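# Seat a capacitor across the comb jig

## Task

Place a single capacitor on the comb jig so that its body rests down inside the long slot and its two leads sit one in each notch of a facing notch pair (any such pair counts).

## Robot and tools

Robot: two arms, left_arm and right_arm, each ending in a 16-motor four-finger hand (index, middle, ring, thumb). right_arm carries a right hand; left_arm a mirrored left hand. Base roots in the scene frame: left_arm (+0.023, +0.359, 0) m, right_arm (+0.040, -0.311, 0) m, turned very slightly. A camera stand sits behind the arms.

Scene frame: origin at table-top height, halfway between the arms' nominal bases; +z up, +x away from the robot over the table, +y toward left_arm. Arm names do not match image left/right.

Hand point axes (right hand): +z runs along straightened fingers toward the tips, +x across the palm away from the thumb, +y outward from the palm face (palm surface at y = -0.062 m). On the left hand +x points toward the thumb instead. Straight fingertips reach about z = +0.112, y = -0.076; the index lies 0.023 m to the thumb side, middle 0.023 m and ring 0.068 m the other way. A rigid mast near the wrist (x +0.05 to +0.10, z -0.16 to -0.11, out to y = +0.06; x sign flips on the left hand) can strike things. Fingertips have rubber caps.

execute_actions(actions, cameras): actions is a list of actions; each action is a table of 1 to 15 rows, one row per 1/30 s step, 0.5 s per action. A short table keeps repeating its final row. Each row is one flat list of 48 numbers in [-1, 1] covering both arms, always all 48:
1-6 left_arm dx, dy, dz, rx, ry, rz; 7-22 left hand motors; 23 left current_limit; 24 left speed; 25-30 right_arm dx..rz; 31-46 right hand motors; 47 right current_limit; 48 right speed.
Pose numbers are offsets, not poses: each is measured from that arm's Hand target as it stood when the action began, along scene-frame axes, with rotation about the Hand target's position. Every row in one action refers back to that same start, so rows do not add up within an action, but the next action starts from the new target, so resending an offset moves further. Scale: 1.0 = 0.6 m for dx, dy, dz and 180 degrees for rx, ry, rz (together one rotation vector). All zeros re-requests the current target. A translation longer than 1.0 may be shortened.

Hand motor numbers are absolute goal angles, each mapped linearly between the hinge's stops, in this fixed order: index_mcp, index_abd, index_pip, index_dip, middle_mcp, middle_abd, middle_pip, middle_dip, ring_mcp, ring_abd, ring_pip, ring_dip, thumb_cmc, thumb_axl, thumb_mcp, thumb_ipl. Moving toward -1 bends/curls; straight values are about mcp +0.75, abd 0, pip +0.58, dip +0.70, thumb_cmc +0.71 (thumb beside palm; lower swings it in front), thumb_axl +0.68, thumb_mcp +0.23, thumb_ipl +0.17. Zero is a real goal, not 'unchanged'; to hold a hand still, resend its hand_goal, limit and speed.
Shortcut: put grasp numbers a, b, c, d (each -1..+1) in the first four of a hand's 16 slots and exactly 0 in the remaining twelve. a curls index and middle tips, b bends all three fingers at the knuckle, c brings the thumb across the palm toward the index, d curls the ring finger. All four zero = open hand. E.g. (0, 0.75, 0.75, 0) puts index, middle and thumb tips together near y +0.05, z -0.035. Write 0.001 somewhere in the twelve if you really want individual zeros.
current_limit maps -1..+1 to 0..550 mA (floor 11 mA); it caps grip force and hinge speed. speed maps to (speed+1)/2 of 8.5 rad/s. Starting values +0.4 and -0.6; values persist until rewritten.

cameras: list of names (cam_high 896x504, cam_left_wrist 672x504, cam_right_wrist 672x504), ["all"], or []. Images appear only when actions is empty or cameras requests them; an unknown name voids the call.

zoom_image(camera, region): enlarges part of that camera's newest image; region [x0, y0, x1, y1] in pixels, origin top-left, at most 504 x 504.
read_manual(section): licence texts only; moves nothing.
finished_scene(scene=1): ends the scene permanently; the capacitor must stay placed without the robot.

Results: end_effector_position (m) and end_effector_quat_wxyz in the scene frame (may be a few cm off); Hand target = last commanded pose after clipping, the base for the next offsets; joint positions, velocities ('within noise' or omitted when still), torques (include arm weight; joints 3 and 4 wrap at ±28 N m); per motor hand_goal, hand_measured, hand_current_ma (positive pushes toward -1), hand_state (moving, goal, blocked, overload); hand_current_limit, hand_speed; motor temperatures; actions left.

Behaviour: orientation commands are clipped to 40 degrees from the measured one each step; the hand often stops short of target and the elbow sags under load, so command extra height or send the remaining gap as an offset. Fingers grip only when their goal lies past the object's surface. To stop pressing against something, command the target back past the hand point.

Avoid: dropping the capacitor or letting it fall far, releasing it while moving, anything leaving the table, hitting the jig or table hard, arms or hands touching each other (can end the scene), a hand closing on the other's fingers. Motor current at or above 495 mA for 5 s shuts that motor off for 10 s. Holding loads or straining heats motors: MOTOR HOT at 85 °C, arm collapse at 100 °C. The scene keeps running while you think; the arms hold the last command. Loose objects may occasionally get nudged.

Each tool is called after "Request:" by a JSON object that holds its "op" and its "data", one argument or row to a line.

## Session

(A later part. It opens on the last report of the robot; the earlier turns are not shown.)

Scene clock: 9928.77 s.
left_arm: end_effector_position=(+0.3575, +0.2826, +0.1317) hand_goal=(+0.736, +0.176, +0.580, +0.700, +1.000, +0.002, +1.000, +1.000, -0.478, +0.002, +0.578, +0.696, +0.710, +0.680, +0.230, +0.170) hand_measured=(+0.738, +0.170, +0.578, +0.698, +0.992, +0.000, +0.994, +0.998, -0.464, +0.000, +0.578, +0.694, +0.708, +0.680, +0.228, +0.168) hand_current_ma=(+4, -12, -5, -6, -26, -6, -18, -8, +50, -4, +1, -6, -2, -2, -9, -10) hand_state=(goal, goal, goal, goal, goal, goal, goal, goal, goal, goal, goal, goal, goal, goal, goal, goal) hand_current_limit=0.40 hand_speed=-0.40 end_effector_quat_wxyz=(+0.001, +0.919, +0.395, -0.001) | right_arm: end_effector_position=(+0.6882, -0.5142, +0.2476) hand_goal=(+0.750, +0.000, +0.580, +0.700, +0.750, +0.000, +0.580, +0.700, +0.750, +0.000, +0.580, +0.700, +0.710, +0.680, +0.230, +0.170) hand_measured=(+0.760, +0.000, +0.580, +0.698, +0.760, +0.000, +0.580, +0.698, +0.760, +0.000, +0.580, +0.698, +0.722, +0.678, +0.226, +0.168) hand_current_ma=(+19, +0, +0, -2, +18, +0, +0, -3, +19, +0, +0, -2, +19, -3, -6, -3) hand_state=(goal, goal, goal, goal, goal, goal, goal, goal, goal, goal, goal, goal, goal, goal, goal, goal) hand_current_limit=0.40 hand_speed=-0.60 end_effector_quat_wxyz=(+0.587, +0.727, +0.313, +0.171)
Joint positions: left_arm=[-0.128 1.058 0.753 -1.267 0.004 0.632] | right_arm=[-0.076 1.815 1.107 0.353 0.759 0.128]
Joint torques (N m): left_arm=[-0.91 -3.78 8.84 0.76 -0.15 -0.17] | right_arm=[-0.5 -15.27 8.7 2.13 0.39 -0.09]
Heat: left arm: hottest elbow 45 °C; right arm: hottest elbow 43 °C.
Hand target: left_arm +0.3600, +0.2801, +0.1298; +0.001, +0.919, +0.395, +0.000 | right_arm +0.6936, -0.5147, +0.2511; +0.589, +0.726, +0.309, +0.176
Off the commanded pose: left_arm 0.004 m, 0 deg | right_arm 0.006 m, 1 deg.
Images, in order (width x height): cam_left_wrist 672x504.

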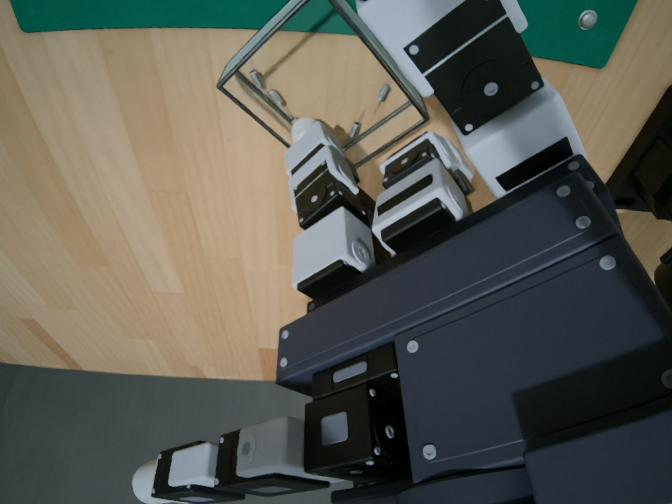

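Request:
{"op": "execute_actions", "data": {
  "actions": [],
  "cameras": ["cam_left_wrist","cam_high"]
}}

Scene clock: 9997.67 s.
left_arm: end_effector_position=(+0.3575, +0.2826, +0.1317) hand_goal=(+0.736, +0.176, +0.580, +0.700, +1.000, +0.002, +1.000, +1.000, -0.478, +0.002, +0.578, +0.696, +0.710, +0.680, +0.230, +0.170) hand_measured=(+0.738, +0.170, +0.578, +0.698, +0.992, +0.000, +0.994, +0.998, -0.464, +0.000, +0.578, +0.694, +0.708, +0.680, +0.228, +0.168) hand_current_ma=(+4, -12, -5, -6, -26, -6, -18, -8, +50, -4, +1, -6, -2, -2, -9, -10) hand_state=(goal, goal, goal, goal, goal, goal, goal, goal, goal, goal, goal, goal, goal, goal, goal, goal) hand_current_limit=0.40 hand_speed=-0.40 end_effector_quat_wxyz=(+0.001, +0.919, +0.395, -0.001) | right_arm: end_effector_position=(+0.6882, -0.5142, +0.2476) hand_goal=(+0.750, +0.000, +0.580, +0.700, +0.750, +0.000, +0.580, +0.700, +0.750, +0.000, +0.580, +0.700, +0.710, +0.680, +0.230, +0.170) hand_measured=(+0.760, +0.000, +0.580, +0.698, +0.760, +0.000, +0.580, +0.698, +0.760, +0.000, +0.580, +0.698, +0.722, +0.678, +0.226, +0.168) hand_current_ma=(+19, +0, +0, -2, +18, +0, +0, -3, +19, +0, +0, -2, +19, -3, -6, -3) hand_state=(goal, goal, goal, goal, goal, goal, goal, goal, goal, goal, goal, goal, goal, goal, goal, goal) hand_current_limit=0.40 hand_speed=-0.60 end_effector_quat_wxyz=(+0.587, +0.727, +0.313, +0.171)
Joint positions: left_arm=[-0.128 1.058 0.753 -1.267 0.004 0.632] | right_arm=[-0.076 1.815 1.107 0.353 0.759 0.128]
Joint velocities: within noise
Joint torques (N m): left_arm=[-0.85 -3.78 8.83 0.79 -0.15 -0.17] | right_arm=[-0.79 -15.03 8.73 2.1 0.4 -0.09]
Motor temperatures (°C): left_arm=[25 28 44 27 29 27] | right_arm=[27 35 43 28 26 27]
Heat: left arm: hottest elbow 44 °C; right arm: hottest elbow 43 °C.
Hand target: left_arm +0.3600, +0.2801, +0.1298; +0.001, +0.919, +0.395, +0.000 | right_arm +0.6936, -0.5147, +0.2511; +0.589, +0.726, +0.309, +0.176
Off the commanded pose: left_arm 0.004 m, 0 deg | right_arm 0.006 m, 1 deg.
Images, in order (width x height): cam_high 896x504, cam_left_wrist 672x504.

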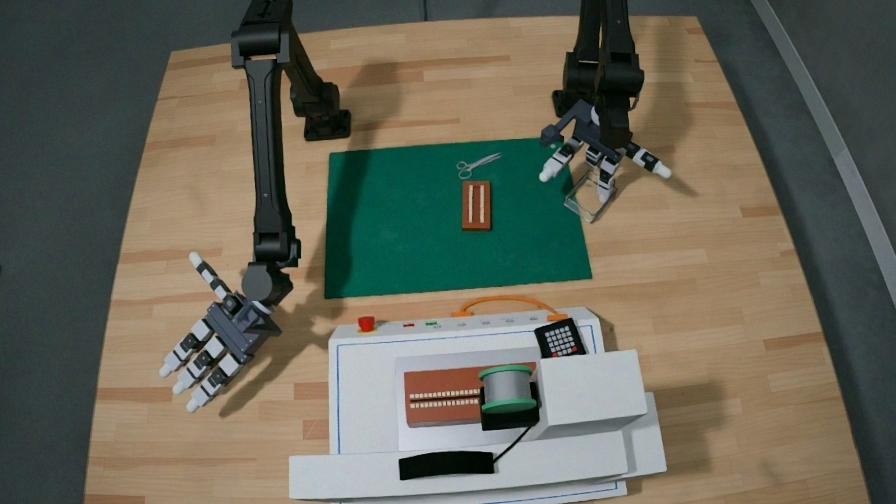

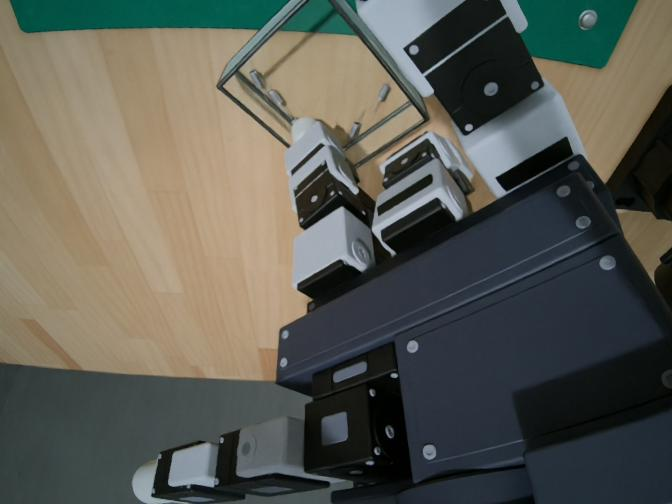

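Request:
{"op": "zoom_image", "data": {
  "camera": "cam_left_wrist",
  "region": [210, 0, 450, 180]
}}

Scaled by 2.100 from the camera's 672x504 image, which has a finer 960x720 frame.

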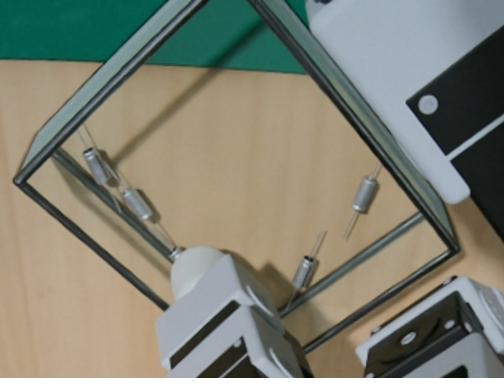

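Request:
{"op": "execute_actions", "data": {
  "actions": [
    [[0,0,0,0,0,0,0.712,0.188,0.58,0.7,1,0.001,1,1,-0.479,0.001,0.577,0.696,0.71,0.68,0.23,0.17,0.4,-0.4,0,0,0,0,0,0,0,0,0,0,0,0,0,0,0,0,0,0,0,0,0,0,0.4,-0.6]],
    [[0,0,-0.006,0,0,0,0.712,0.188,0.58,0.7,1,0.001,1,1,-0.479,0.001,0.577,0.696,0.71,0.68,0.23,0.17,0.4,-0.4,0,0,0,0,0,0,0,0,0,0,0,0,0,0,0,0,0,0,0,0,0,0,0.4,-0.6],[0,0,-0.013,0,0,0,0.712,0.188,0.58,0.7,1,0.001,1,1,-0.479,0.001,0.577,0.696,0.71,0.68,0.23,0.17,0.4,-0.4,0,0,0,0,0,0,0,0,0,0,0,0,0,0,0,0,0,0,0,0,0,0,0.4,-0.6]]
  ],
  "cameras": ["cam_left_wrist"]
}}

Scene clock: 10037.53 s.
left_arm: end_effector_position=(+0.3570, +0.2824, +0.1243) hand_goal=(+0.712, +0.188, +0.580, +0.700, +1.000, +0.002, +1.000, +1.000, -0.478, +0.002, +0.578, +0.696, +0.710, +0.680, +0.230, +0.170) hand_measured=(+0.714, +0.180, +0.580, +0.700, +0.992, +0.000, +0.994, +0.998, -0.464, +0.000, +0.578, +0.694, +0.708, +0.680, +0.228, +0.168) hand_current_ma=(+4, -22, +2, -2, -26, -6, -18, -8, +50, -4, +1, -6, -2, -2, -9, -10) hand_state=(goal, goal, goal, goal, goal, goal, goal, goal, goal, goal, goal, goal, goal, goal, goal, goal) hand_current_limit=0.40 hand_speed=-0.40 end_effector_quat_wxyz=(+0.001, +0.919, +0.395, -0.002) | right_arm: end_effector_position=(+0.6882, -0.5142, +0.2476) hand_goal=(+0.750, +0.000, +0.580, +0.700, +0.750, +0.000, +0.580, +0.700, +0.750, +0.000, +0.580, +0.700, +0.710, +0.680, +0.230, +0.170) hand_measured=(+0.760, +0.000, +0.580, +0.698, +0.760, +0.000, +0.580, +0.698, +0.760, +0.000, +0.580, +0.698, +0.722, +0.678, +0.226, +0.168) hand_current_ma=(+19, +0, +0, -2, +18, +0, +0, -3, +19, +0, +0, -2, +19, -3, -6, -3) hand_state=(goal, goal, goal, goal, goal, goal, goal, goal, goal, goal, goal, goal, goal, goal, goal, goal) hand_current_limit=0.40 hand_speed=-0.60 end_effector_quat_wxyz=(+0.587, +0.727, +0.313, +0.171)
Joint positions: left_arm=[-0.128 1.065 0.738 -1.246 0.004 0.631] | right_arm=[-0.076 1.815 1.107 0.353 0.759 0.128]
Joint torques (N m): left_arm=[-0.85 -3.66 8.7 0.9 -0.15 -0.16] | right_arm=[-0.85 -15.15 8.72 2.14 0.39 -0.05]
Heat: left arm: hottest elbow 44 °C; right arm: hottest elbow 43 °C.
Hand target: left_arm +0.3601, +0.2801, +0.1220; +0.001, +0.919, +0.395, +0.000 | right_arm +0.6936, -0.5147, +0.2511; +0.589, +0.726, +0.309, +0.176
Off the commanded pose: left_arm 0.005 m, 0 deg | right_arm 0.006 m, 1 deg.
Images, in order (width x height): cam_left_wrist 672x504.

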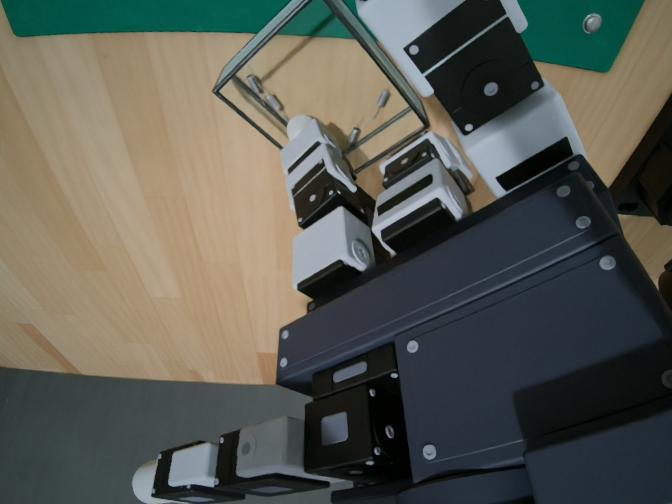

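Request:
{"op": "zoom_image", "data": {
  "camera": "cam_left_wrist",
  "region": [210, 0, 450, 180]
}}

Request:
{"op": "zoom_image", "data": {
  "camera": "cam_left_wrist",
  "region": [240, 60, 360, 150]
}}

Scaled by 2.100 from the camera's 672x504 image, which has a finer 960x720 frame.

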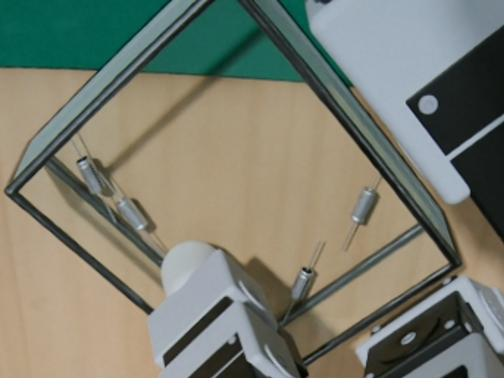

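Scaled by 4.200 from the camera's 672x504 image, which has a finer 960x720 frame.

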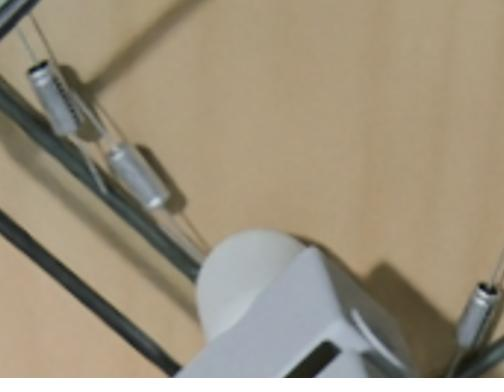

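Request:
{"op": "execute_actions", "data": {
  "actions": [
    [[0,0,0,0,0,0,0.712,0.06,0.58,0.7,1,0.001,1,1,-0.479,0.001,0.577,0.696,0.71,0.68,0.23,0.17,0.4,-0.95,0,0,0,0,0,0,0,0,0,0,0,0,0,0,0,0,0,0,0,0,0,0,0.4,-0.6]]
  ],
  "cameras": ["cam_left_wrist"]
}}

Request:
{"op": "zoom_image", "data": {
  "camera": "cam_left_wrist",
  "region": [210, 0, 450, 180]
}}

Scene clock: 10059.10 s.
left_arm: end_effector_position=(+0.3578, +0.2823, +0.1244) hand_goal=(+0.712, +0.060, +0.580, +0.700, +1.000, +0.002, +1.000, +1.000, -0.478, +0.002, +0.578, +0.696, +0.710, +0.680, +0.230, +0.170) hand_measured=(+0.714, +0.062, +0.580, +0.700, +0.992, +0.000, +0.994, +0.998, -0.464, +0.000, +0.578, +0.694, +0.708, +0.680, +0.228, +0.168) hand_current_ma=(+4, +7, +2, -2, -26, -6, -18, -8, +50, -4, +1, -6, -2, -2, -9, -10) hand_state=(goal, goal, goal, goal, goal, goal, goal, goal, goal, goal, goal, goal, goal, goal, goal, goal) hand_current_limit=0.40 hand_speed=-0.95 end_effector_quat_wxyz=(+0.002, +0.919, +0.395, -0.001) | right_arm: end_effector_position=(+0.6882, -0.5142, +0.2476) hand_goal=(+0.750, +0.000, +0.580, +0.700, +0.750, +0.000, +0.580, +0.700, +0.750, +0.000, +0.580, +0.700, +0.710, +0.680, +0.230, +0.170) hand_measured=(+0.760, +0.000, +0.580, +0.698, +0.760, +0.000, +0.580, +0.698, +0.760, +0.000, +0.580, +0.698, +0.722, +0.678, +0.226, +0.168) hand_current_ma=(+19, +0, +0, -2, +18, +0, +0, -3, +19, +0, +0, -2, +19, -3, -6, -3) hand_state=(goal, goal, goal, goal, goal, goal, goal, goal, goal, goal, goal, goal, goal, goal, goal, goal) hand_current_limit=0.40 hand_speed=-0.60 end_effector_quat_wxyz=(+0.587, +0.727, +0.313, +0.171)
Joint positions: left_arm=[-0.128 1.066 0.738 -1.243 0.004 0.631] | right_arm=[-0.076 1.815 1.107 0.353 0.759 0.128]
Joint torques (N m): left_arm=[-0.91 -3.72 8.72 0.76 -0.13 -0.16] | right_arm=[-0.91 -14.97 8.9 2.03 0.39 -0.08]
Heat: left arm: hottest elbow 43 °C; right arm: hottest elbow 43 °C.
Hand target: left_arm +0.3601, +0.2801, +0.1220; +0.001, +0.919, +0.395, +0.000 | right_arm +0.6936, -0.5147, +0.2511; +0.589, +0.726, +0.309, +0.176
Off the commanded pose: left_arm 0.004 m, 0 deg | right_arm 0.006 m, 1 deg.
Images, in order (width x height): cam_left_wrist 672x504.

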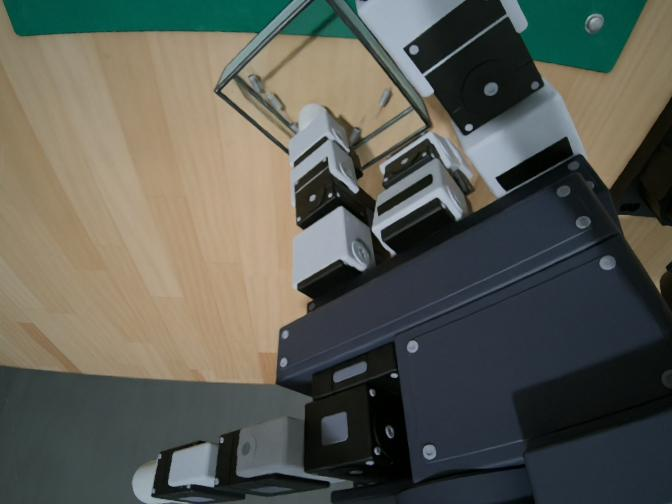

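Scaled by 2.100 from the camera's 672x504 image, which has a finer 960x720 frame.

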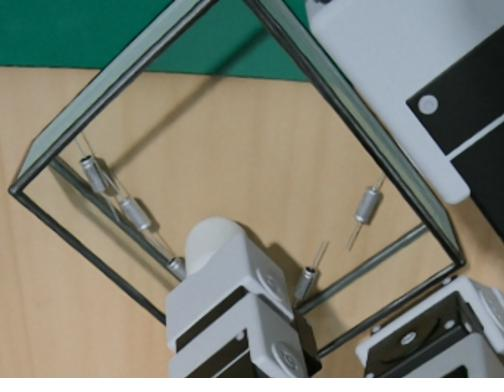

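Request:
{"op": "zoom_image", "data": {
  "camera": "cam_left_wrist",
  "region": [240, 60, 360, 150]
}}

Scaled by 4.200 from the camera's 672x504 image, which has a finer 960x720 frame.

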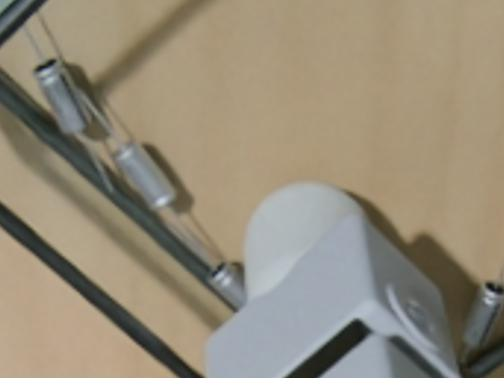

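Request:
{"op": "execute_actions", "data": {
  "actions": [
    [[0,0,0.02,0,0,0,0.712,0.06,0.58,0.7,1,0.001,1,1,-0.479,0.001,0.577,0.696,0.71,0.68,0.23,0.17,0.4,-0.4,0,0,0,0,0,0,0,0,0,0,0,0,0,0,0,0,0,0,0,0,0,0,0.4,-0.6],[0,0,0.04,0,0,0,0.712,0.06,0.58,0.7,1,0.001,1,1,-0.479,0.001,0.577,0.696,0.71,0.68,0.23,0.17,0.4,-0.4,0,0,0,0,0,0,0,0,0,0,0,0,0,0,0,0,0,0,0,0,0,0,0.4,-0.6]],
    [[0,0,0,0,0,0,0.904,-0.057,0.58,0.7,1,0.001,1,1,-0.479,0.001,0.577,0.696,0.71,0.68,0.23,0.17,0.4,-0.7,0,0,0,0,0,0,0,0,0,0,0,0,0,0,0,0,0,0,0,0,0,0,0.4,-0.6]]
  ],
  "cameras": ["cam_left_wrist"]
}}

Request:
{"op": "zoom_image", "data": {
  "camera": "cam_left_wrist",
  "region": [210, 0, 450, 180]
}}

Scene clock: 10472.63 s.
left_arm: end_effector_position=(+0.3451, +0.2835, +0.1229) hand_goal=(+0.904, -0.056, +0.580, +0.700, +1.000, +0.002, +1.000, +1.000, -0.478, +0.002, +0.578, +0.696, +0.710, +0.680, +0.230, +0.170) hand_measured=(+0.870, -0.054, +0.568, +0.694, +0.992, +0.000, +0.994, +0.998, -0.464, +0.000, +0.578, +0.694, +0.708, +0.680, +0.228, +0.168) hand_current_ma=(-135, +6, -38, -15, -26, -5, -18, -8, +50, -4, +1, -6, -2, -2, -9, -10) hand_state=(blocked, goal, goal, goal, goal, goal, goal, goal, goal, goal, goal, goal, goal, goal, goal, goal) hand_current_limit=0.40 hand_speed=-0.70 end_effector_quat_wxyz=(-0.010, +0.919, +0.394, -0.021) | right_arm: end_effector_position=(+0.6882, -0.5142, +0.2476) hand_goal=(+0.750, +0.000, +0.580, +0.700, +0.750, +0.000, +0.580, +0.700, +0.750, +0.000, +0.580, +0.700, +0.710, +0.680, +0.230, +0.170) hand_measured=(+0.760, +0.000, +0.580, +0.698, +0.760, +0.000, +0.580, +0.698, +0.760, +0.000, +0.580, +0.698, +0.722, +0.678, +0.226, +0.168) hand_current_ma=(+19, +0, +0, -2, +18, +0, +0, -3, +19, +0, +0, -2, +19, -3, -6, -3) hand_state=(goal, goal, goal, goal, goal, goal, goal, goal, goal, goal, goal, goal, goal, goal, goal, goal) hand_current_limit=0.40 hand_speed=-0.60 end_effector_quat_wxyz=(+0.587, +0.727, +0.313, +0.171)
Joint positions: left_arm=[-0.13 1.061 0.74 -1.297 0.004 0.631] | right_arm=[-0.076 1.815 1.107 0.353 0.759 0.128]
Joint torques (N m): left_arm=[-0.73 -5.07 12.33 -0.06 -0.12 -0.16] | right_arm=[-0.79 -15.03 8.75 2.13 0.39 -0.09]
Heat: left arm: hottest elbow 42 °C; right arm: hottest elbow 43 °C.
Hand target: left_arm +0.3599, +0.2800, +0.1459; +0.001, +0.919, +0.395, +0.000 | right_arm +0.6936, -0.5147, +0.2511; +0.589, +0.726, +0.309, +0.176
Off the commanded pose: left_arm 0.028 m, 3 deg | right_arm 0.006 m, 1 deg.
Images, in order (width x height): cam_left_wrist 672x504.

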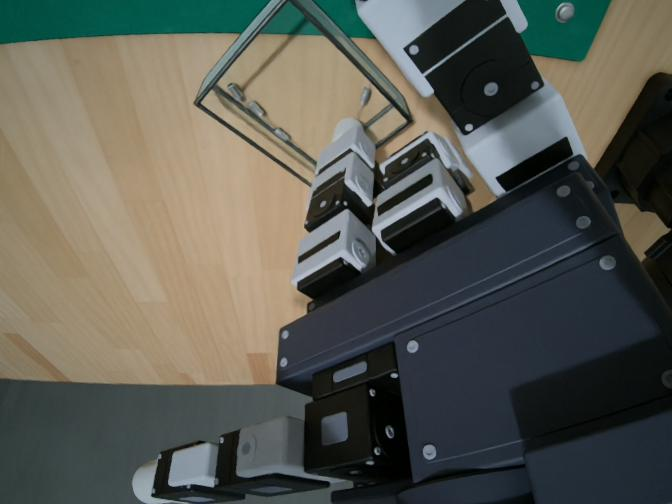

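Scaled by 2.100 from the camera's 672x504 image, which has a finer 960x720 frame.

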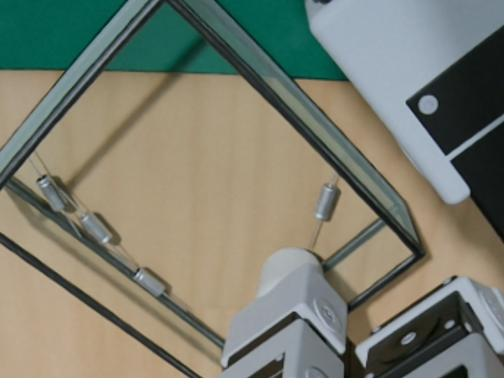

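Request:
{"op": "execute_actions", "data": {
  "actions": [
    [[0,0,0.03,0,0,0,0.86,-0.055,0.58,0.7,1,0.001,1,1,-0.479,0.001,0.577,0.696,0.71,0.68,0.23,0.17,0.4,-0.7,0,0,0,0,0,0,0,0,0,0,0,0,0,0,0,0,0,0,0,0,0,0,0.4,-0.6],[0,0,0.06,0,0,0,0.86,-0.055,0.58,0.7,1,0.001,1,1,-0.479,0.001,0.577,0.696,0.71,0.68,0.23,0.17,0.4,-0.7,0,0,0,0,0,0,0,0,0,0,0,0,0,0,0,0,0,0,0,0,0,0,0.4,-0.6]]
  ],
  "cameras": ["cam_high","cam_left_wrist"]
}}

Request:
{"op": "zoom_image", "data": {
  "camera": "cam_left_wrist",
  "region": [210, 0, 450, 180]
}}

Scene clock: 10487.43 s.
left_arm: end_effector_position=(+0.3457, +0.2833, +0.1594) hand_goal=(+0.860, -0.054, +0.580, +0.700, +1.000, +0.002, +1.000, +1.000, -0.478, +0.002, +0.578, +0.696, +0.710, +0.680, +0.230, +0.170) hand_measured=(+0.854, -0.052, +0.576, +0.696, +0.992, +0.000, +0.994, +0.998, -0.464, +0.000, +0.578, +0.694, +0.708, +0.680, +0.228, +0.168) hand_current_ma=(-21, +4, -12, -8, -26, -5, -18, -8, +50, -4, +1, -6, -2, -2, -9, -10) hand_state=(goal, goal, goal, goal, goal, goal, goal, goal, goal, goal, goal, goal, goal, goal, goal, goal) hand_current_limit=0.40 hand_speed=-0.70 end_effector_quat_wxyz=(-0.009, +0.919, +0.394, -0.020) | right_arm: end_effector_position=(+0.6882, -0.5142, +0.2476) hand_goal=(+0.750, +0.000, +0.580, +0.700, +0.750, +0.000, +0.580, +0.700, +0.750, +0.000, +0.580, +0.700, +0.710, +0.680, +0.230, +0.170) hand_measured=(+0.760, +0.000, +0.580, +0.698, +0.760, +0.000, +0.580, +0.698, +0.760, +0.000, +0.580, +0.698, +0.722, +0.678, +0.226, +0.168) hand_current_ma=(+19, +0, +0, -2, +18, +0, +0, -3, +19, +0, +0, -2, +19, -3, -6, -3) hand_state=(goal, goal, goal, goal, goal, goal, goal, goal, goal, goal, goal, goal, goal, goal, goal, goal) hand_current_limit=0.40 hand_speed=-0.60 end_effector_quat_wxyz=(+0.587, +0.727, +0.313, +0.171)
Joint positions: left_arm=[-0.13 1.03 0.819 -1.404 0.004 0.631] | right_arm=[-0.076 1.815 1.107 0.353 0.759 0.128]
Joint torques (N m): left_arm=[-0.73 -4.37 12.79 0.08 -0.14 -0.16] | right_arm=[-0.79 -14.97 8.76 2.04 0.39 -0.08]
Heat: left arm: hottest elbow 42 °C; right arm: hottest elbow 43 °C.
Hand target: left_arm +0.3600, +0.2801, +0.1820; +0.001, +0.919, +0.395, +0.000 | right_arm +0.6936, -0.5147, +0.2511; +0.589, +0.726, +0.309, +0.176
Off the commanded pose: left_arm 0.027 m, 3 deg | right_arm 0.006 m, 1 deg.
Images, in order (width x height): cam_high 896x504, cam_left_wrist 672x504.

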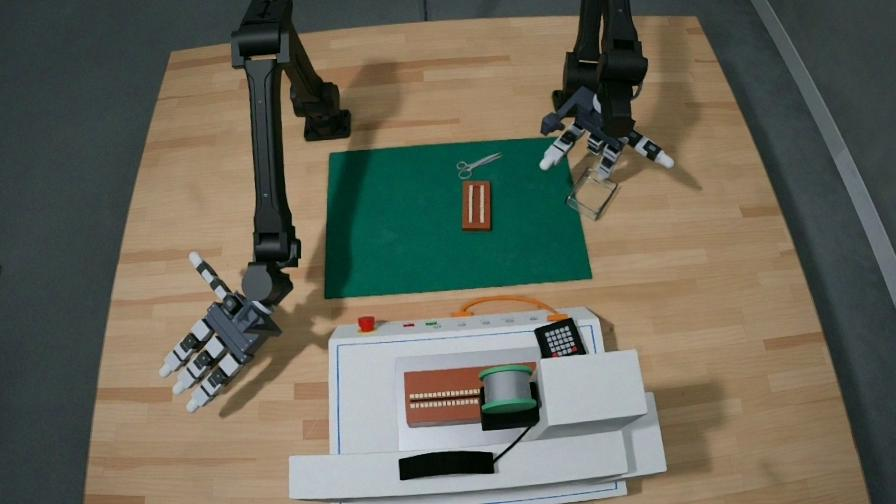

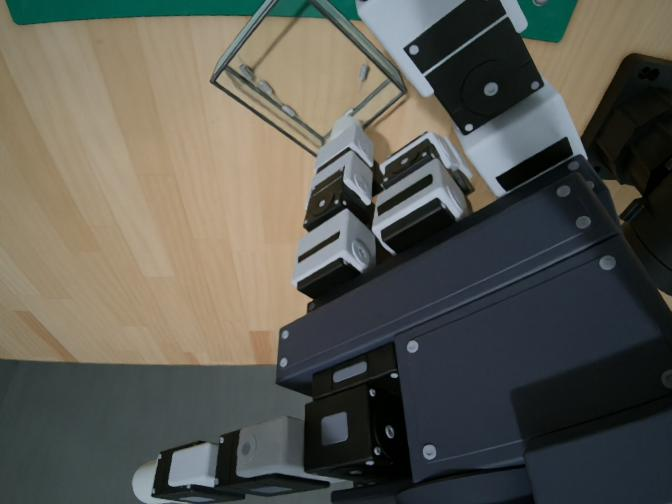

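Scaled by 2.100 from the camera's 672x504 image, which has a finer 960x720 frame.

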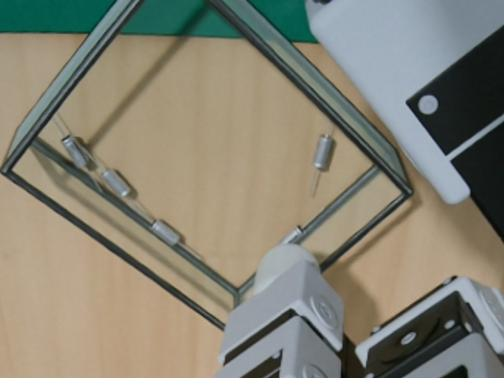

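Request:
{"op": "execute_actions", "data": {
  "actions": [
    [[0,0,0.05,0,0,0,0.9,-0.055,1,0.9,1,0.001,1,1,-0.479,0.001,0.577,0.696,0.71,0.68,0.23,0.17,0.4,-0.5,0,0,0,0,0,0,0,0,0,0,0,0,0,0,0,0,0,0,0,0,0,0,0.4,-0.6]]
  ],
  "cameras": ["cam_left_wrist"]
}}

Request:
{"op": "zoom_image", "data": {
  "camera": "cam_left_wrist",
  "region": [190, 0, 430, 180]
}}

Scene clock: 10497.83 s.
left_arm: end_effector_position=(+0.3468, +0.2832, +0.1871) hand_goal=(+0.900, -0.054, +1.000, +0.900, +1.000, +0.002, +1.000, +1.000, -0.478, +0.002, +0.578, +0.696, +0.710, +0.680, +0.230, +0.170) hand_measured=(+0.892, -0.052, +0.992, +0.896, +0.992, +0.000, +0.994, +0.998, -0.464, +0.000, +0.578, +0.694, +0.708, +0.680, +0.228, +0.168) hand_current_ma=(-25, +4, -21, -9, -26, -5, -18, -8, +50, -4, +1, -6, -2, -2, -9, -10) hand_state=(goal, goal, goal, goal, goal, goal, goal, goal, goal, goal, goal, goal, goal, goal, goal, goal) hand_current_limit=0.40 hand_speed=-0.50 end_effector_quat_wxyz=(-0.011, +0.919, +0.394, -0.022) | right_arm: end_effector_position=(+0.6882, -0.5142, +0.2476) hand_goal=(+0.750, +0.000, +0.580, +0.700, +0.750, +0.000, +0.580, +0.700, +0.750, +0.000, +0.580, +0.700, +0.710, +0.680, +0.230, +0.170) hand_measured=(+0.760, +0.000, +0.580, +0.698, +0.760, +0.000, +0.580, +0.698, +0.760, +0.000, +0.580, +0.698, +0.722, +0.678, +0.226, +0.168) hand_current_ma=(+19, +0, +0, -2, +18, +0, +0, -3, +19, +0, +0, -2, +19, -3, -6, -3) hand_state=(goal, goal, goal, goal, goal, goal, goal, goal, goal, goal, goal, goal, goal, goal, goal, goal) hand_current_limit=0.40 hand_speed=-0.60 end_effector_quat_wxyz=(+0.587, +0.727, +0.313, +0.171)
Joint positions: left_arm=[-0.13 1.023 0.889 -1.487 0.004 0.631] | right_arm=[-0.076 1.815 1.107 0.353 0.759 0.128]
Joint torques (N m): left_arm=[-0.73 -4.66 12.98 -0.21 -0.14 -0.16] | right_arm=[-0.97 -14.8 8.81 2.11 0.39 -0.09]
Heat: left arm: hottest elbow 43 °C; right arm: hottest elbow 43 °C.
Hand target: left_arm +0.3601, +0.2801, +0.2119; +0.001, +0.919, +0.395, +0.000 | right_arm +0.6936, -0.5147, +0.2511; +0.589, +0.726, +0.309, +0.176
Off the commanded pose: left_arm 0.028 m, 3 deg | right_arm 0.006 m, 1 deg.
Images, in order (width x height): cam_left_wrist 672x504.

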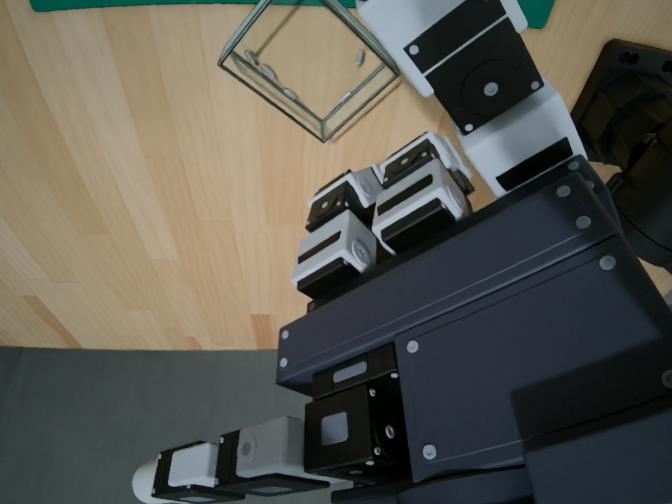

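Scaled by 2.100 from the camera's 672x504 image, which has a finer 960x720 frame.

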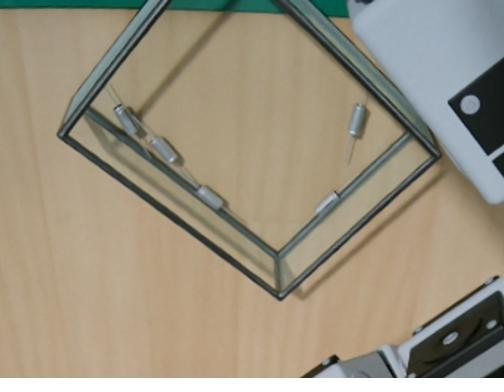

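Request:
{"op": "execute_actions", "data": {
  "actions": [
    [[-0.006,0.033,-0.02,0,0,0.12,0.753,0.001,0.58,0.7,1,0.001,1,1,-0.479,0.001,0.577,0.696,0.71,0.68,0.23,0.17,0.4,-0.5,0,0,0,0,0,0,0,0,0,0,0,0,0,0,0,0,0,0,0,0,0,0,0.4,-0.6]],
    [[-0.005,0.034,-0.03,0,0,0.1217,0.753,0.001,0.58,0.7,1,0.001,1,1,-0.479,0.001,0.577,0.696,0.71,0.68,0.23,0.17,0.4,-0.5,0,0,0,0,0,0,0,0,0,0,0,0,0,0,0,0,0,0,0,0,0,0,0.4,-0.6]],
    [[0,0,0,0,0,0,0.753,0.001,0.58,0.7,1,0.001,1,1,-0.479,0.001,0.577,0.696,0.71,0.68,0.23,0.17,0.4,-0.5,0,0,0,0,0,0,0,0,0,0,0,0,0,0,0,0,0,0,0,0,0,0,0.4,-0.6]]
  ],
  "cameras": ["cam_left_wrist"]
}}

Request:
{"op": "zoom_image", "data": {
  "camera": "cam_left_wrist",
  "region": [200, 0, 440, 180]
}}

Scene clock: 10636.73 s.
left_arm: end_effector_position=(+0.3485, +0.3234, +0.1801) hand_goal=(+0.754, +0.002, +0.580, +0.700, +1.000, +0.002, +1.000, +1.000, -0.478, +0.002, +0.578, +0.696, +0.710, +0.680, +0.230, +0.170) hand_measured=(+0.754, +0.000, +0.582, +0.702, +0.992, +0.000, +0.994, +0.998, -0.464, +0.000, +0.578, +0.694, +0.708, +0.680, +0.228, +0.168) hand_current_ma=(+1, -7, +7, +8, -26, -5, -18, -8, +50, -4, +1, -6, -2, -2, -9, -10) hand_state=(goal, goal, goal, goal, goal, goal, goal, goal, goal, goal, goal, goal, goal, goal, goal, goal) hand_current_limit=0.40 hand_speed=-0.50 end_effector_quat_wxyz=(-0.002, +0.708, +0.707, -0.004) | right_arm: end_effector_position=(+0.6882, -0.5142, +0.2476) hand_goal=(+0.750, +0.000, +0.580, +0.700, +0.750, +0.000, +0.580, +0.700, +0.750, +0.000, +0.580, +0.700, +0.710, +0.680, +0.230, +0.170) hand_measured=(+0.760, +0.000, +0.580, +0.698, +0.760, +0.000, +0.580, +0.698, +0.760, +0.000, +0.580, +0.698, +0.722, +0.678, +0.226, +0.168) hand_current_ma=(+19, +0, +0, -2, +18, +0, +0, -3, +19, +0, +0, -2, +19, -3, -6, -3) hand_state=(goal, goal, goal, goal, goal, goal, goal, goal, goal, goal, goal, goal, goal, goal, goal, goal) hand_current_limit=0.40 hand_speed=-0.60 end_effector_quat_wxyz=(+0.587, +0.727, +0.313, +0.171)
Joint positions: left_arm=[-0.232 0.991 0.843 -1.43 0.004 -0.231] | right_arm=[-0.076 1.815 1.107 0.353 0.759 0.128]
Joint torques (N m): left_arm=[-0.91 -3.02 9.7 0.7 -0.27 -0.14] | right_arm=[-0.56 -14.97 8.76 2.07 0.39 -0.06]
Heat: left arm: hottest elbow 48 °C; right arm: hottest elbow 43 °C.
Hand target: left_arm +0.3534, +0.3202, +0.1820; +0.001, +0.707, +0.707, +0.000 | right_arm +0.6936, -0.5147, +0.2511; +0.589, +0.726, +0.309, +0.176
Off the commanded pose: left_arm 0.006 m, 1 deg | right_arm 0.006 m, 1 deg.
Images, in order (width x height): cam_left_wrist 672x504.

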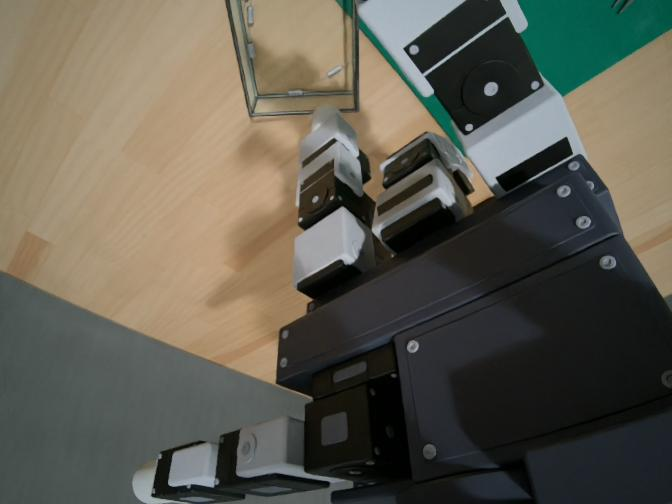

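Scaled by 2.100 from the camera's 672x504 image, which has a finer 960x720 frame.

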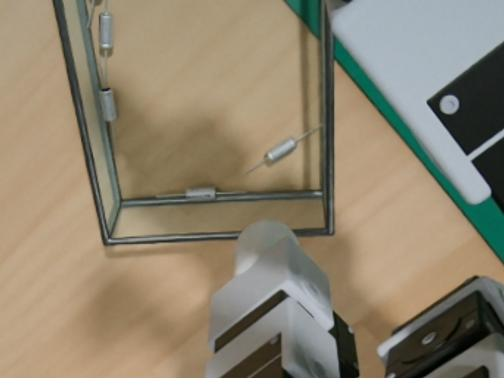

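Request:
{"op": "execute_actions", "data": {
  "actions": [
    [[0,0,-0.02,0,0,0,0.8126,-0.046,0.58,0.7,1,0.001,1,1,-0.479,0.001,0.577,0.696,0.71,0.68,0.23,0.17,0.4,-0.6,0,0,0,0,0,0,0,0,0,0,0,0,0,0,0,0,0,0,0,0,0,0,0.4,-0.6],[0,0,-0.04,0,0,0,0.8126,-0.046,0.58,0.7,1,0.001,1,1,-0.479,0.001,0.577,0.696,0.71,0.68,0.23,0.17,0.4,-0.6,0,0,0,0,0,0,0,0,0,0,0,0,0,0,0,0,0,0,0,0,0,0,0.4,-0.6],[0,0,-0.06,0,0,0,0.8126,-0.046,0.58,0.7,1,0.001,1,1,-0.479,0.001,0.577,0.696,0.71,0.68,0.23,0.17,0.4,-0.6,0,0,0,0,0,0,0,0,0,0,0,0,0,0,0,0,0,0,0,0,0,0,0.4,-0.6]]
  ],
  "cameras": ["cam_left_wrist"]
}}

Request:
{"op": "zoom_image", "data": {
  "camera": "cam_left_wrist",
  "region": [200, 0, 440, 180]
}}

Scene clock: 10705.60 s.
left_arm: end_effector_position=(+0.3509, +0.3227, +0.1467) hand_goal=(+0.812, -0.046, +0.580, +0.700, +1.000, +0.002, +1.000, +1.000, -0.478, +0.002, +0.578, +0.696, +0.710, +0.680, +0.230, +0.170) hand_measured=(+0.806, -0.048, +0.578, +0.702, +0.992, +0.000, +0.994, +0.998, -0.464, +0.000, +0.578, +0.694, +0.710, +0.680, +0.228, +0.168) hand_current_ma=(-16, -5, -2, +3, -26, -5, -17, -8, +50, -4, +1, -6, -2, -2, -9, -10) hand_state=(goal, goal, goal, goal, goal, goal, goal, goal, goal, goal, goal, goal, goal, goal, goal, goal) hand_current_limit=0.40 hand_speed=-0.60 end_effector_quat_wxyz=(+0.000, +0.708, +0.707, -0.002) | right_arm: end_effector_position=(+0.6882, -0.5142, +0.2476) hand_goal=(+0.750, +0.000, +0.580, +0.700, +0.750, +0.000, +0.580, +0.700, +0.750, +0.000, +0.580, +0.700, +0.710, +0.680, +0.230, +0.170) hand_measured=(+0.760, +0.000, +0.580, +0.698, +0.760, +0.000, +0.580, +0.698, +0.760, +0.000, +0.580, +0.698, +0.722, +0.678, +0.226, +0.168) hand_current_ma=(+19, +0, +0, -2, +18, +0, +0, -3, +19, +0, +0, -2, +19, -3, -6, -3) hand_state=(goal, goal, goal, goal, goal, goal, goal, goal, goal, goal, goal, goal, goal, goal, goal, goal) hand_current_limit=0.40 hand_speed=-0.60 end_effector_quat_wxyz=(+0.587, +0.727, +0.313, +0.171)
Joint positions: left_arm=[-0.233 1.016 0.768 -1.326 0.003 -0.232] | right_arm=[-0.076 1.815 1.107 0.353 0.759 0.128]
Joint torques (N m): left_arm=[-0.85 -3.37 8.96 0.76 -0.25 -0.16] | right_arm=[-0.79 -14.86 8.68 2.1 0.41 -0.07]
Heat: left arm: hottest elbow 45 °C; right arm: hottest elbow 43 °C.
Hand target: left_arm +0.3534, +0.3202, +0.1459; +0.001, +0.707, +0.707, +0.000 | right_arm +0.6936, -0.5147, +0.2511; +0.589, +0.726, +0.309, +0.176
Off the commanded pose: left_arm 0.004 m, 0 deg | right_arm 0.006 m, 1 deg.
Images, in order (width x height): cam_left_wrist 672x504.

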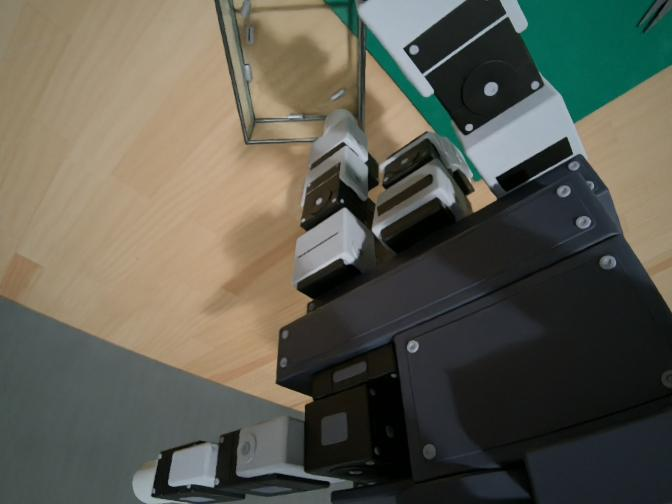

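Scaled by 2.100 from the camera's 672x504 image, which has a finer 960x720 frame.

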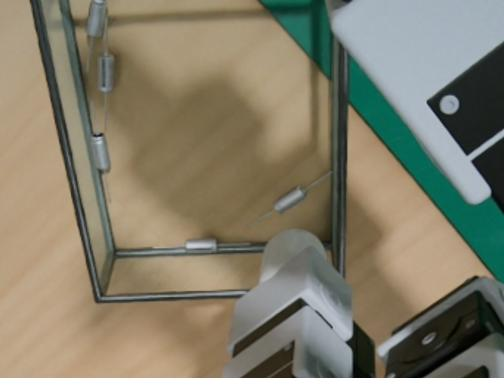

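Request:
{"op": "execute_actions", "data": {
  "actions": [
    [[0,0,-0.01,0,0,0,0.818,-0.058,0.58,0.7,1,0.001,1,1,-0.479,0.001,0.577,0.696,0.71,0.68,0.23,0.17,0.4,-0.6,0,0,0,0,0,0,0,0,0,0,0,0,0,0,0,0,0,0,0,0,0,0,0.4,-0.6],[0,0,-0.02,0,0,0,0.818,-0.058,0.58,0.7,1,0.001,1,1,-0.479,0.001,0.577,0.696,0.71,0.68,0.23,0.17,0.4,-0.6,0,0,0,0,0,0,0,0,0,0,0,0,0,0,0,0,0,0,0,0,0,0,0.4,-0.6],[0,0,-0.0315,0,0,0,0.818,-0.058,0.58,0.7,1,0.001,1,1,-0.479,0.001,0.577,0.696,0.71,0.68,0.23,0.17,0.4,-0.6,0,0,0,0,0,0,0,0,0,0,0,0,0,0,0,0,0,0,0,0,0,0,0.4,-0.6]]
  ],
  "cameras": ["cam_left_wrist"]
}}

Request:
{"op": "zoom_image", "data": {
  "camera": "cam_left_wrist",
  "region": [200, 0, 440, 180]
}}

Scene clock: 10735.17 s.
left_arm: end_effector_position=(+0.3510, +0.3227, +0.1279) hand_goal=(+0.818, -0.058, +0.580, +0.700, +1.000, +0.002, +1.000, +1.000, -0.478, +0.002, +0.578, +0.696, +0.710, +0.680, +0.230, +0.170) hand_measured=(+0.812, -0.058, +0.578, +0.702, +0.992, +0.000, +0.994, +0.998, -0.464, +0.000, +0.578, +0.694, +0.710, +0.680, +0.228, +0.168) hand_current_ma=(-16, +1, -3, +3, -26, -5, -17, -8, +50, -4, +1, -6, -2, -2, -9, -10) hand_state=(goal, goal, goal, goal, goal, goal, goal, goal, goal, goal, goal, goal, goal, goal, goal, goal) hand_current_limit=0.40 hand_speed=-0.60 end_effector_quat_wxyz=(+0.000, +0.708, +0.707, -0.002) | right_arm: end_effector_position=(+0.6882, -0.5142, +0.2476) hand_goal=(+0.750, +0.000, +0.580, +0.700, +0.750, +0.000, +0.580, +0.700, +0.750, +0.000, +0.580, +0.700, +0.710, +0.680, +0.230, +0.170) hand_measured=(+0.760, +0.000, +0.580, +0.698, +0.760, +0.000, +0.580, +0.698, +0.760, +0.000, +0.580, +0.698, +0.722, +0.678, +0.226, +0.168) hand_current_ma=(+19, +0, +0, -2, +18, +0, +0, -3, +19, +0, +0, -2, +19, -3, -6, -3) hand_state=(goal, goal, goal, goal, goal, goal, goal, goal, goal, goal, goal, goal, goal, goal, goal, goal) hand_current_limit=0.40 hand_speed=-0.60 end_effector_quat_wxyz=(+0.587, +0.727, +0.313, +0.171)
Joint positions: left_arm=[-0.233 1.033 0.727 -1.268 0.003 -0.232] | right_arm=[-0.076 1.815 1.107 0.353 0.759 0.128]
Joint torques (N m): left_arm=[-0.85 -3.49 8.84 0.81 -0.25 -0.17] | right_arm=[-1.03 -14.97 8.79 2.02 0.38 -0.11]
Heat: left arm: hottest elbow 43 °C; right arm: hottest elbow 43 °C.
Hand target: left_arm +0.3534, +0.3202, +0.1271; +0.001, +0.707, +0.707, +0.000 | right_arm +0.6936, -0.5147, +0.2511; +0.589, +0.726, +0.309, +0.176
Off the commanded pose: left_arm 0.004 m, 0 deg | right_arm 0.006 m, 1 deg.
Images, in order (width x height): cam_left_wrist 672x504.

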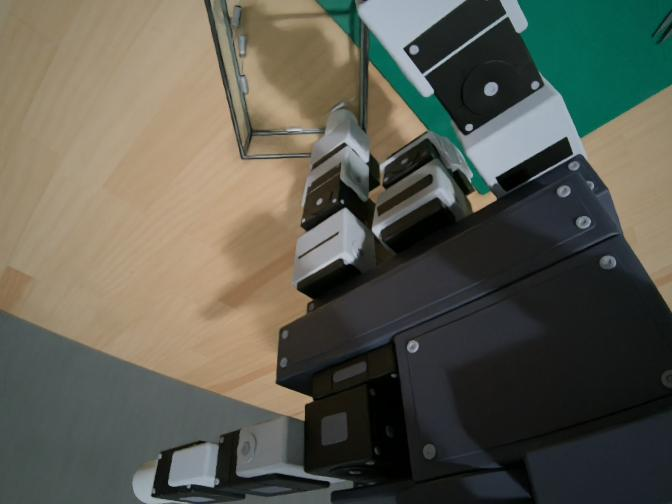

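Scaled by 2.100 from the camera's 672x504 image, which has a finer 960x720 frame.

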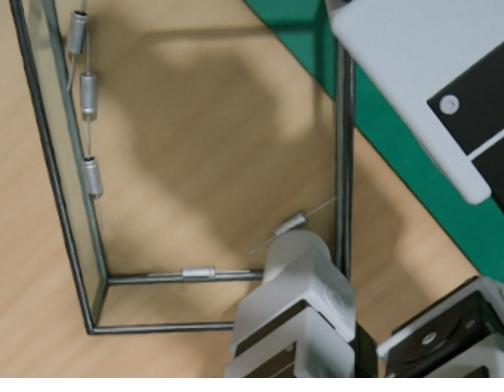

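Request:
{"op": "execute_actions", "data": {
  "actions": [
    [[0,0,-0.005,0,0,0,0.818,-0.07,0.58,0.7,1,0.001,1,1,-0.479,0.001,0.577,0.696,0.71,0.68,0.23,0.17,0.4,-0.6,0,0,0,0,0,0,0,0,0,0,0,0,0,0,0,0,0,0,0,0,0,0,0.4,-0.6]],
    [[0,0,0,0,0,0,0.73,-0.07,0.58,0.7,1,0.001,1,1,-0.479,0.001,0.577,0.696,0.71,0.68,0.23,0.17,0.4,-0.96,0,0,0,0,0,0,0,0,0,0,0,0,0,0,0,0,0,0,0,0,0,0,0.4,-0.6]]
  ],
  "cameras": ["cam_left_wrist"]
}}

Request:
{"op": "zoom_image", "data": {
  "camera": "cam_left_wrist",
  "region": [200, 0, 440, 180]
}}

Scene clock: 10769.07 s.
left_arm: end_effector_position=(+0.3541, +0.3225, +0.1290) hand_goal=(+0.730, -0.070, +0.580, +0.700, +1.000, +0.002, +1.000, +1.000, -0.478, +0.002, +0.578, +0.696, +0.710, +0.680, +0.230, +0.170) hand_measured=(+0.724, -0.084, +0.578, +0.700, +0.992, +0.000, +0.994, +0.998, -0.464, +0.000, +0.578, +0.694, +0.710, +0.680, +0.228, +0.168) hand_current_ma=(-20, -37, -8, +0, -26, -5, -17, -8, +50, -4, +1, -6, -2, -2, -9, -10) hand_state=(goal, goal, goal, goal, goal, goal, goal, goal, goal, goal, goal, goal, goal, goal, goal, goal) hand_current_limit=0.40 hand_speed=-0.96 end_effector_quat_wxyz=(+0.005, +0.707, +0.707, +0.003) | right_arm: end_effector_position=(+0.6882, -0.5142, +0.2476) hand_goal=(+0.750, +0.000, +0.580, +0.700, +0.750, +0.000, +0.580, +0.700, +0.750, +0.000, +0.580, +0.700, +0.710, +0.680, +0.230, +0.170) hand_measured=(+0.760, +0.000, +0.580, +0.698, +0.760, +0.000, +0.580, +0.698, +0.760, +0.000, +0.580, +0.698, +0.722, +0.678, +0.226, +0.168) hand_current_ma=(+19, +0, +0, -2, +18, +0, +0, -3, +19, +0, +0, -2, +19, -3, -6, -3) hand_state=(goal, goal, goal, goal, goal, goal, goal, goal, goal, goal, goal, goal, goal, goal, goal, goal) hand_current_limit=0.40 hand_speed=-0.60 end_effector_quat_wxyz=(+0.587, +0.727, +0.313, +0.171)
Joint positions: left_arm=[-0.233 1.033 0.727 -1.255 0 -0.234] | right_arm=[-0.076 1.815 1.107 0.353 0.759 0.128]
Joint torques (N m): left_arm=[-0.73 -3.25 8.38 0.73 -0.13 -0.15] | right_arm=[-0.79 -15.33 8.83 2.11 0.41 -0.08]
Heat: left arm: hottest elbow 42 °C; right arm: hottest elbow 43 °C.
Hand target: left_arm +0.3534, +0.3203, +0.1241; +0.001, +0.707, +0.707, +0.000 | right_arm +0.6936, -0.5147, +0.2511; +0.589, +0.726, +0.309, +0.176
Off the commanded pose: left_arm 0.005 m, 1 deg | right_arm 0.006 m, 1 deg.
Images, in order (width x height): cam_left_wrist 672x504.

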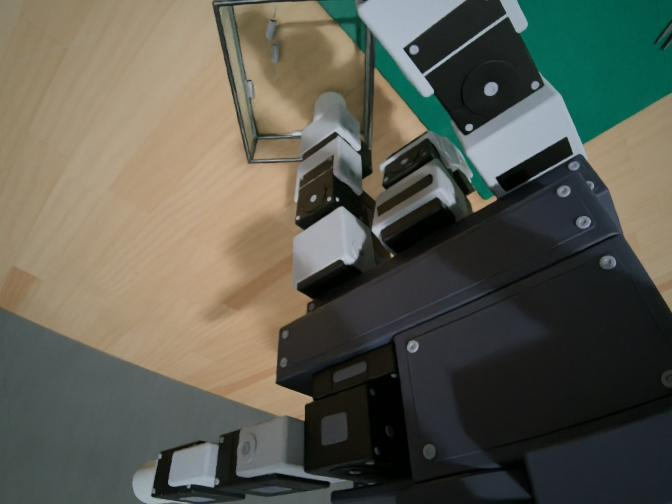

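Scaled by 2.100 from the camera's 672x504 image, which has a finer 960x720 frame.

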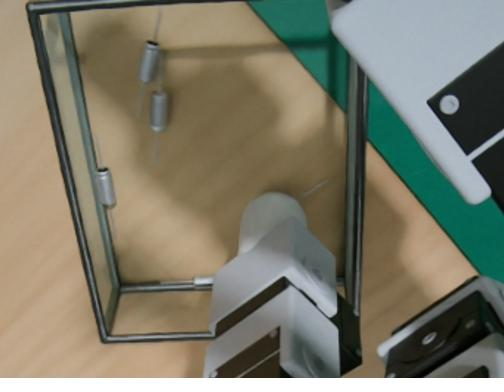

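Request:
{"op": "execute_actions", "data": {
  "actions": [
    [[0,0,0.04,0,0,0,0.73,-0.07,0.58,0.7,1,0.001,1,1,-0.479,0.001,0.577,0.696,0.71,0.68,0.23,0.17,0.4,-0.5,0,0,0,0,0,0,0,0,0,0,0,0,0,0,0,0,0,0,0,0,0,0,0.4,-0.6],[0,0,0.08,0,0,0,0.73,-0.07,0.58,0.7,1,0.001,1,1,-0.479,0.001,0.577,0.696,0.71,0.68,0.23,0.17,0.4,-0.5,0,0,0,0,0,0,0,0,0,0,0,0,0,0,0,0,0,0,0,0,0,0,0.4,-0.6],[0,0,0.12,0,0,0,0.73,-0.07,0.58,0.7,1,0.001,1,1,-0.479,0.001,0.577,0.696,0.71,0.68,0.23,0.17,0.4,-0.5,0,0,0,0,0,0,0,0,0,0,0,0,0,0,0,0,0,0,0,0,0,0,0.4,-0.6]],
    [[0,0,0.02,0,0,0,0.85,-0.07,1,1,1,0.001,1,1,-0.479,0.001,0.577,0.696,0.71,0.68,0.23,0.17,0.4,-0.5,0,0,0,0,0,0,0,0,0,0,0,0,0,0,0,0,0,0,0,0,0,0,0.4,-0.6]]
  ],
  "cameras": ["cam_left_wrist"]
}}

Request:
{"op": "zoom_image", "data": {
  "camera": "cam_left_wrist",
  "region": [200, 0, 440, 180]
}}

Scene clock: 10826.50 s.
left_arm: end_effector_position=(+0.3400, +0.3258, +0.1828) hand_goal=(+0.850, -0.070, +1.000, +1.000, +1.000, +0.002, +1.000, +1.000, -0.478, +0.002, +0.578, +0.696, +0.710, +0.680, +0.230, +0.170) hand_measured=(+0.844, -0.072, +0.992, +0.996, +0.992, +0.000, +0.994, +0.998, -0.464, +0.000, +0.578, +0.694, +0.710, +0.680, +0.228, +0.168) hand_current_ma=(-21, -7, -21, -10, -24, -5, -16, -8, +50, -4, +1, -6, -2, -2, -9, -10) hand_state=(goal, goal, goal, goal, goal, goal, goal, goal, goal, goal, goal, goal, goal, goal, goal, goal) hand_current_limit=0.40 hand_speed=-0.50 end_effector_quat_wxyz=(-0.021, +0.707, +0.707, -0.013) | right_arm: end_effector_position=(+0.6882, -0.5142, +0.2476) hand_goal=(+0.750, +0.000, +0.580, +0.700, +0.750, +0.000, +0.580, +0.700, +0.750, +0.000, +0.580, +0.700, +0.710, +0.680, +0.230, +0.170) hand_measured=(+0.760, +0.000, +0.580, +0.698, +0.760, +0.000, +0.580, +0.698, +0.760, +0.000, +0.580, +0.698, +0.722, +0.678, +0.226, +0.168) hand_current_ma=(+19, +0, +0, -2, +18, +0, +0, -3, +19, +0, +0, -2, +19, -3, -6, -3) hand_state=(goal, goal, goal, goal, goal, goal, goal, goal, goal, goal, goal, goal, goal, goal, goal, goal) hand_current_limit=0.40 hand_speed=-0.60 end_effector_quat_wxyz=(+0.587, +0.727, +0.313, +0.171)
Joint positions: left_arm=[-0.233 0.994 0.86 -1.486 0 -0.234] | right_arm=[-0.076 1.815 1.107 0.353 0.759 0.128]
Joint torques (N m): left_arm=[-0.85 -4.07 13.2 0.02 -0.11 -0.15] | right_arm=[-0.85 -15.27 8.66 2.19 0.39 -0.09]
Heat: left arm: hottest elbow 41 °C; right arm: hottest elbow 43 °C.
Hand target: left_arm +0.3534, +0.3203, +0.2081; +0.001, +0.707, +0.707, +0.000 | right_arm +0.6936, -0.5147, +0.2511; +0.589, +0.726, +0.309, +0.176
Off the commanded pose: left_arm 0.029 m, 3 deg | right_arm 0.006 m, 1 deg.
Images, in order (width x height): cam_left_wrist 672x504.

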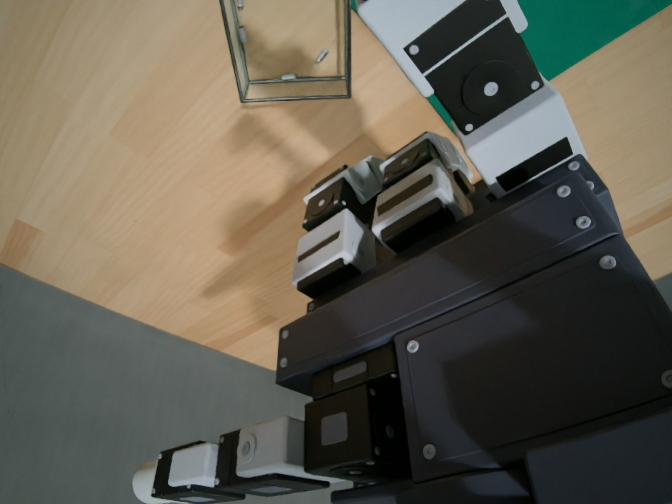

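Scaled by 2.100 from the camera's 672x504 image, which has a finer 960x720 frame.

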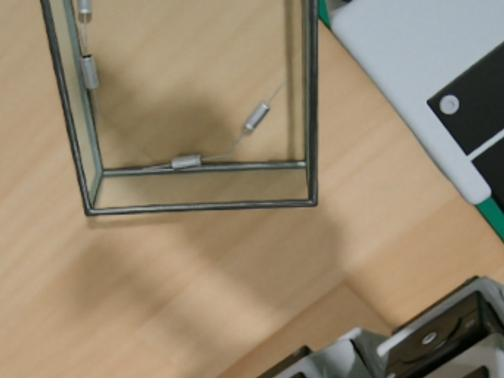

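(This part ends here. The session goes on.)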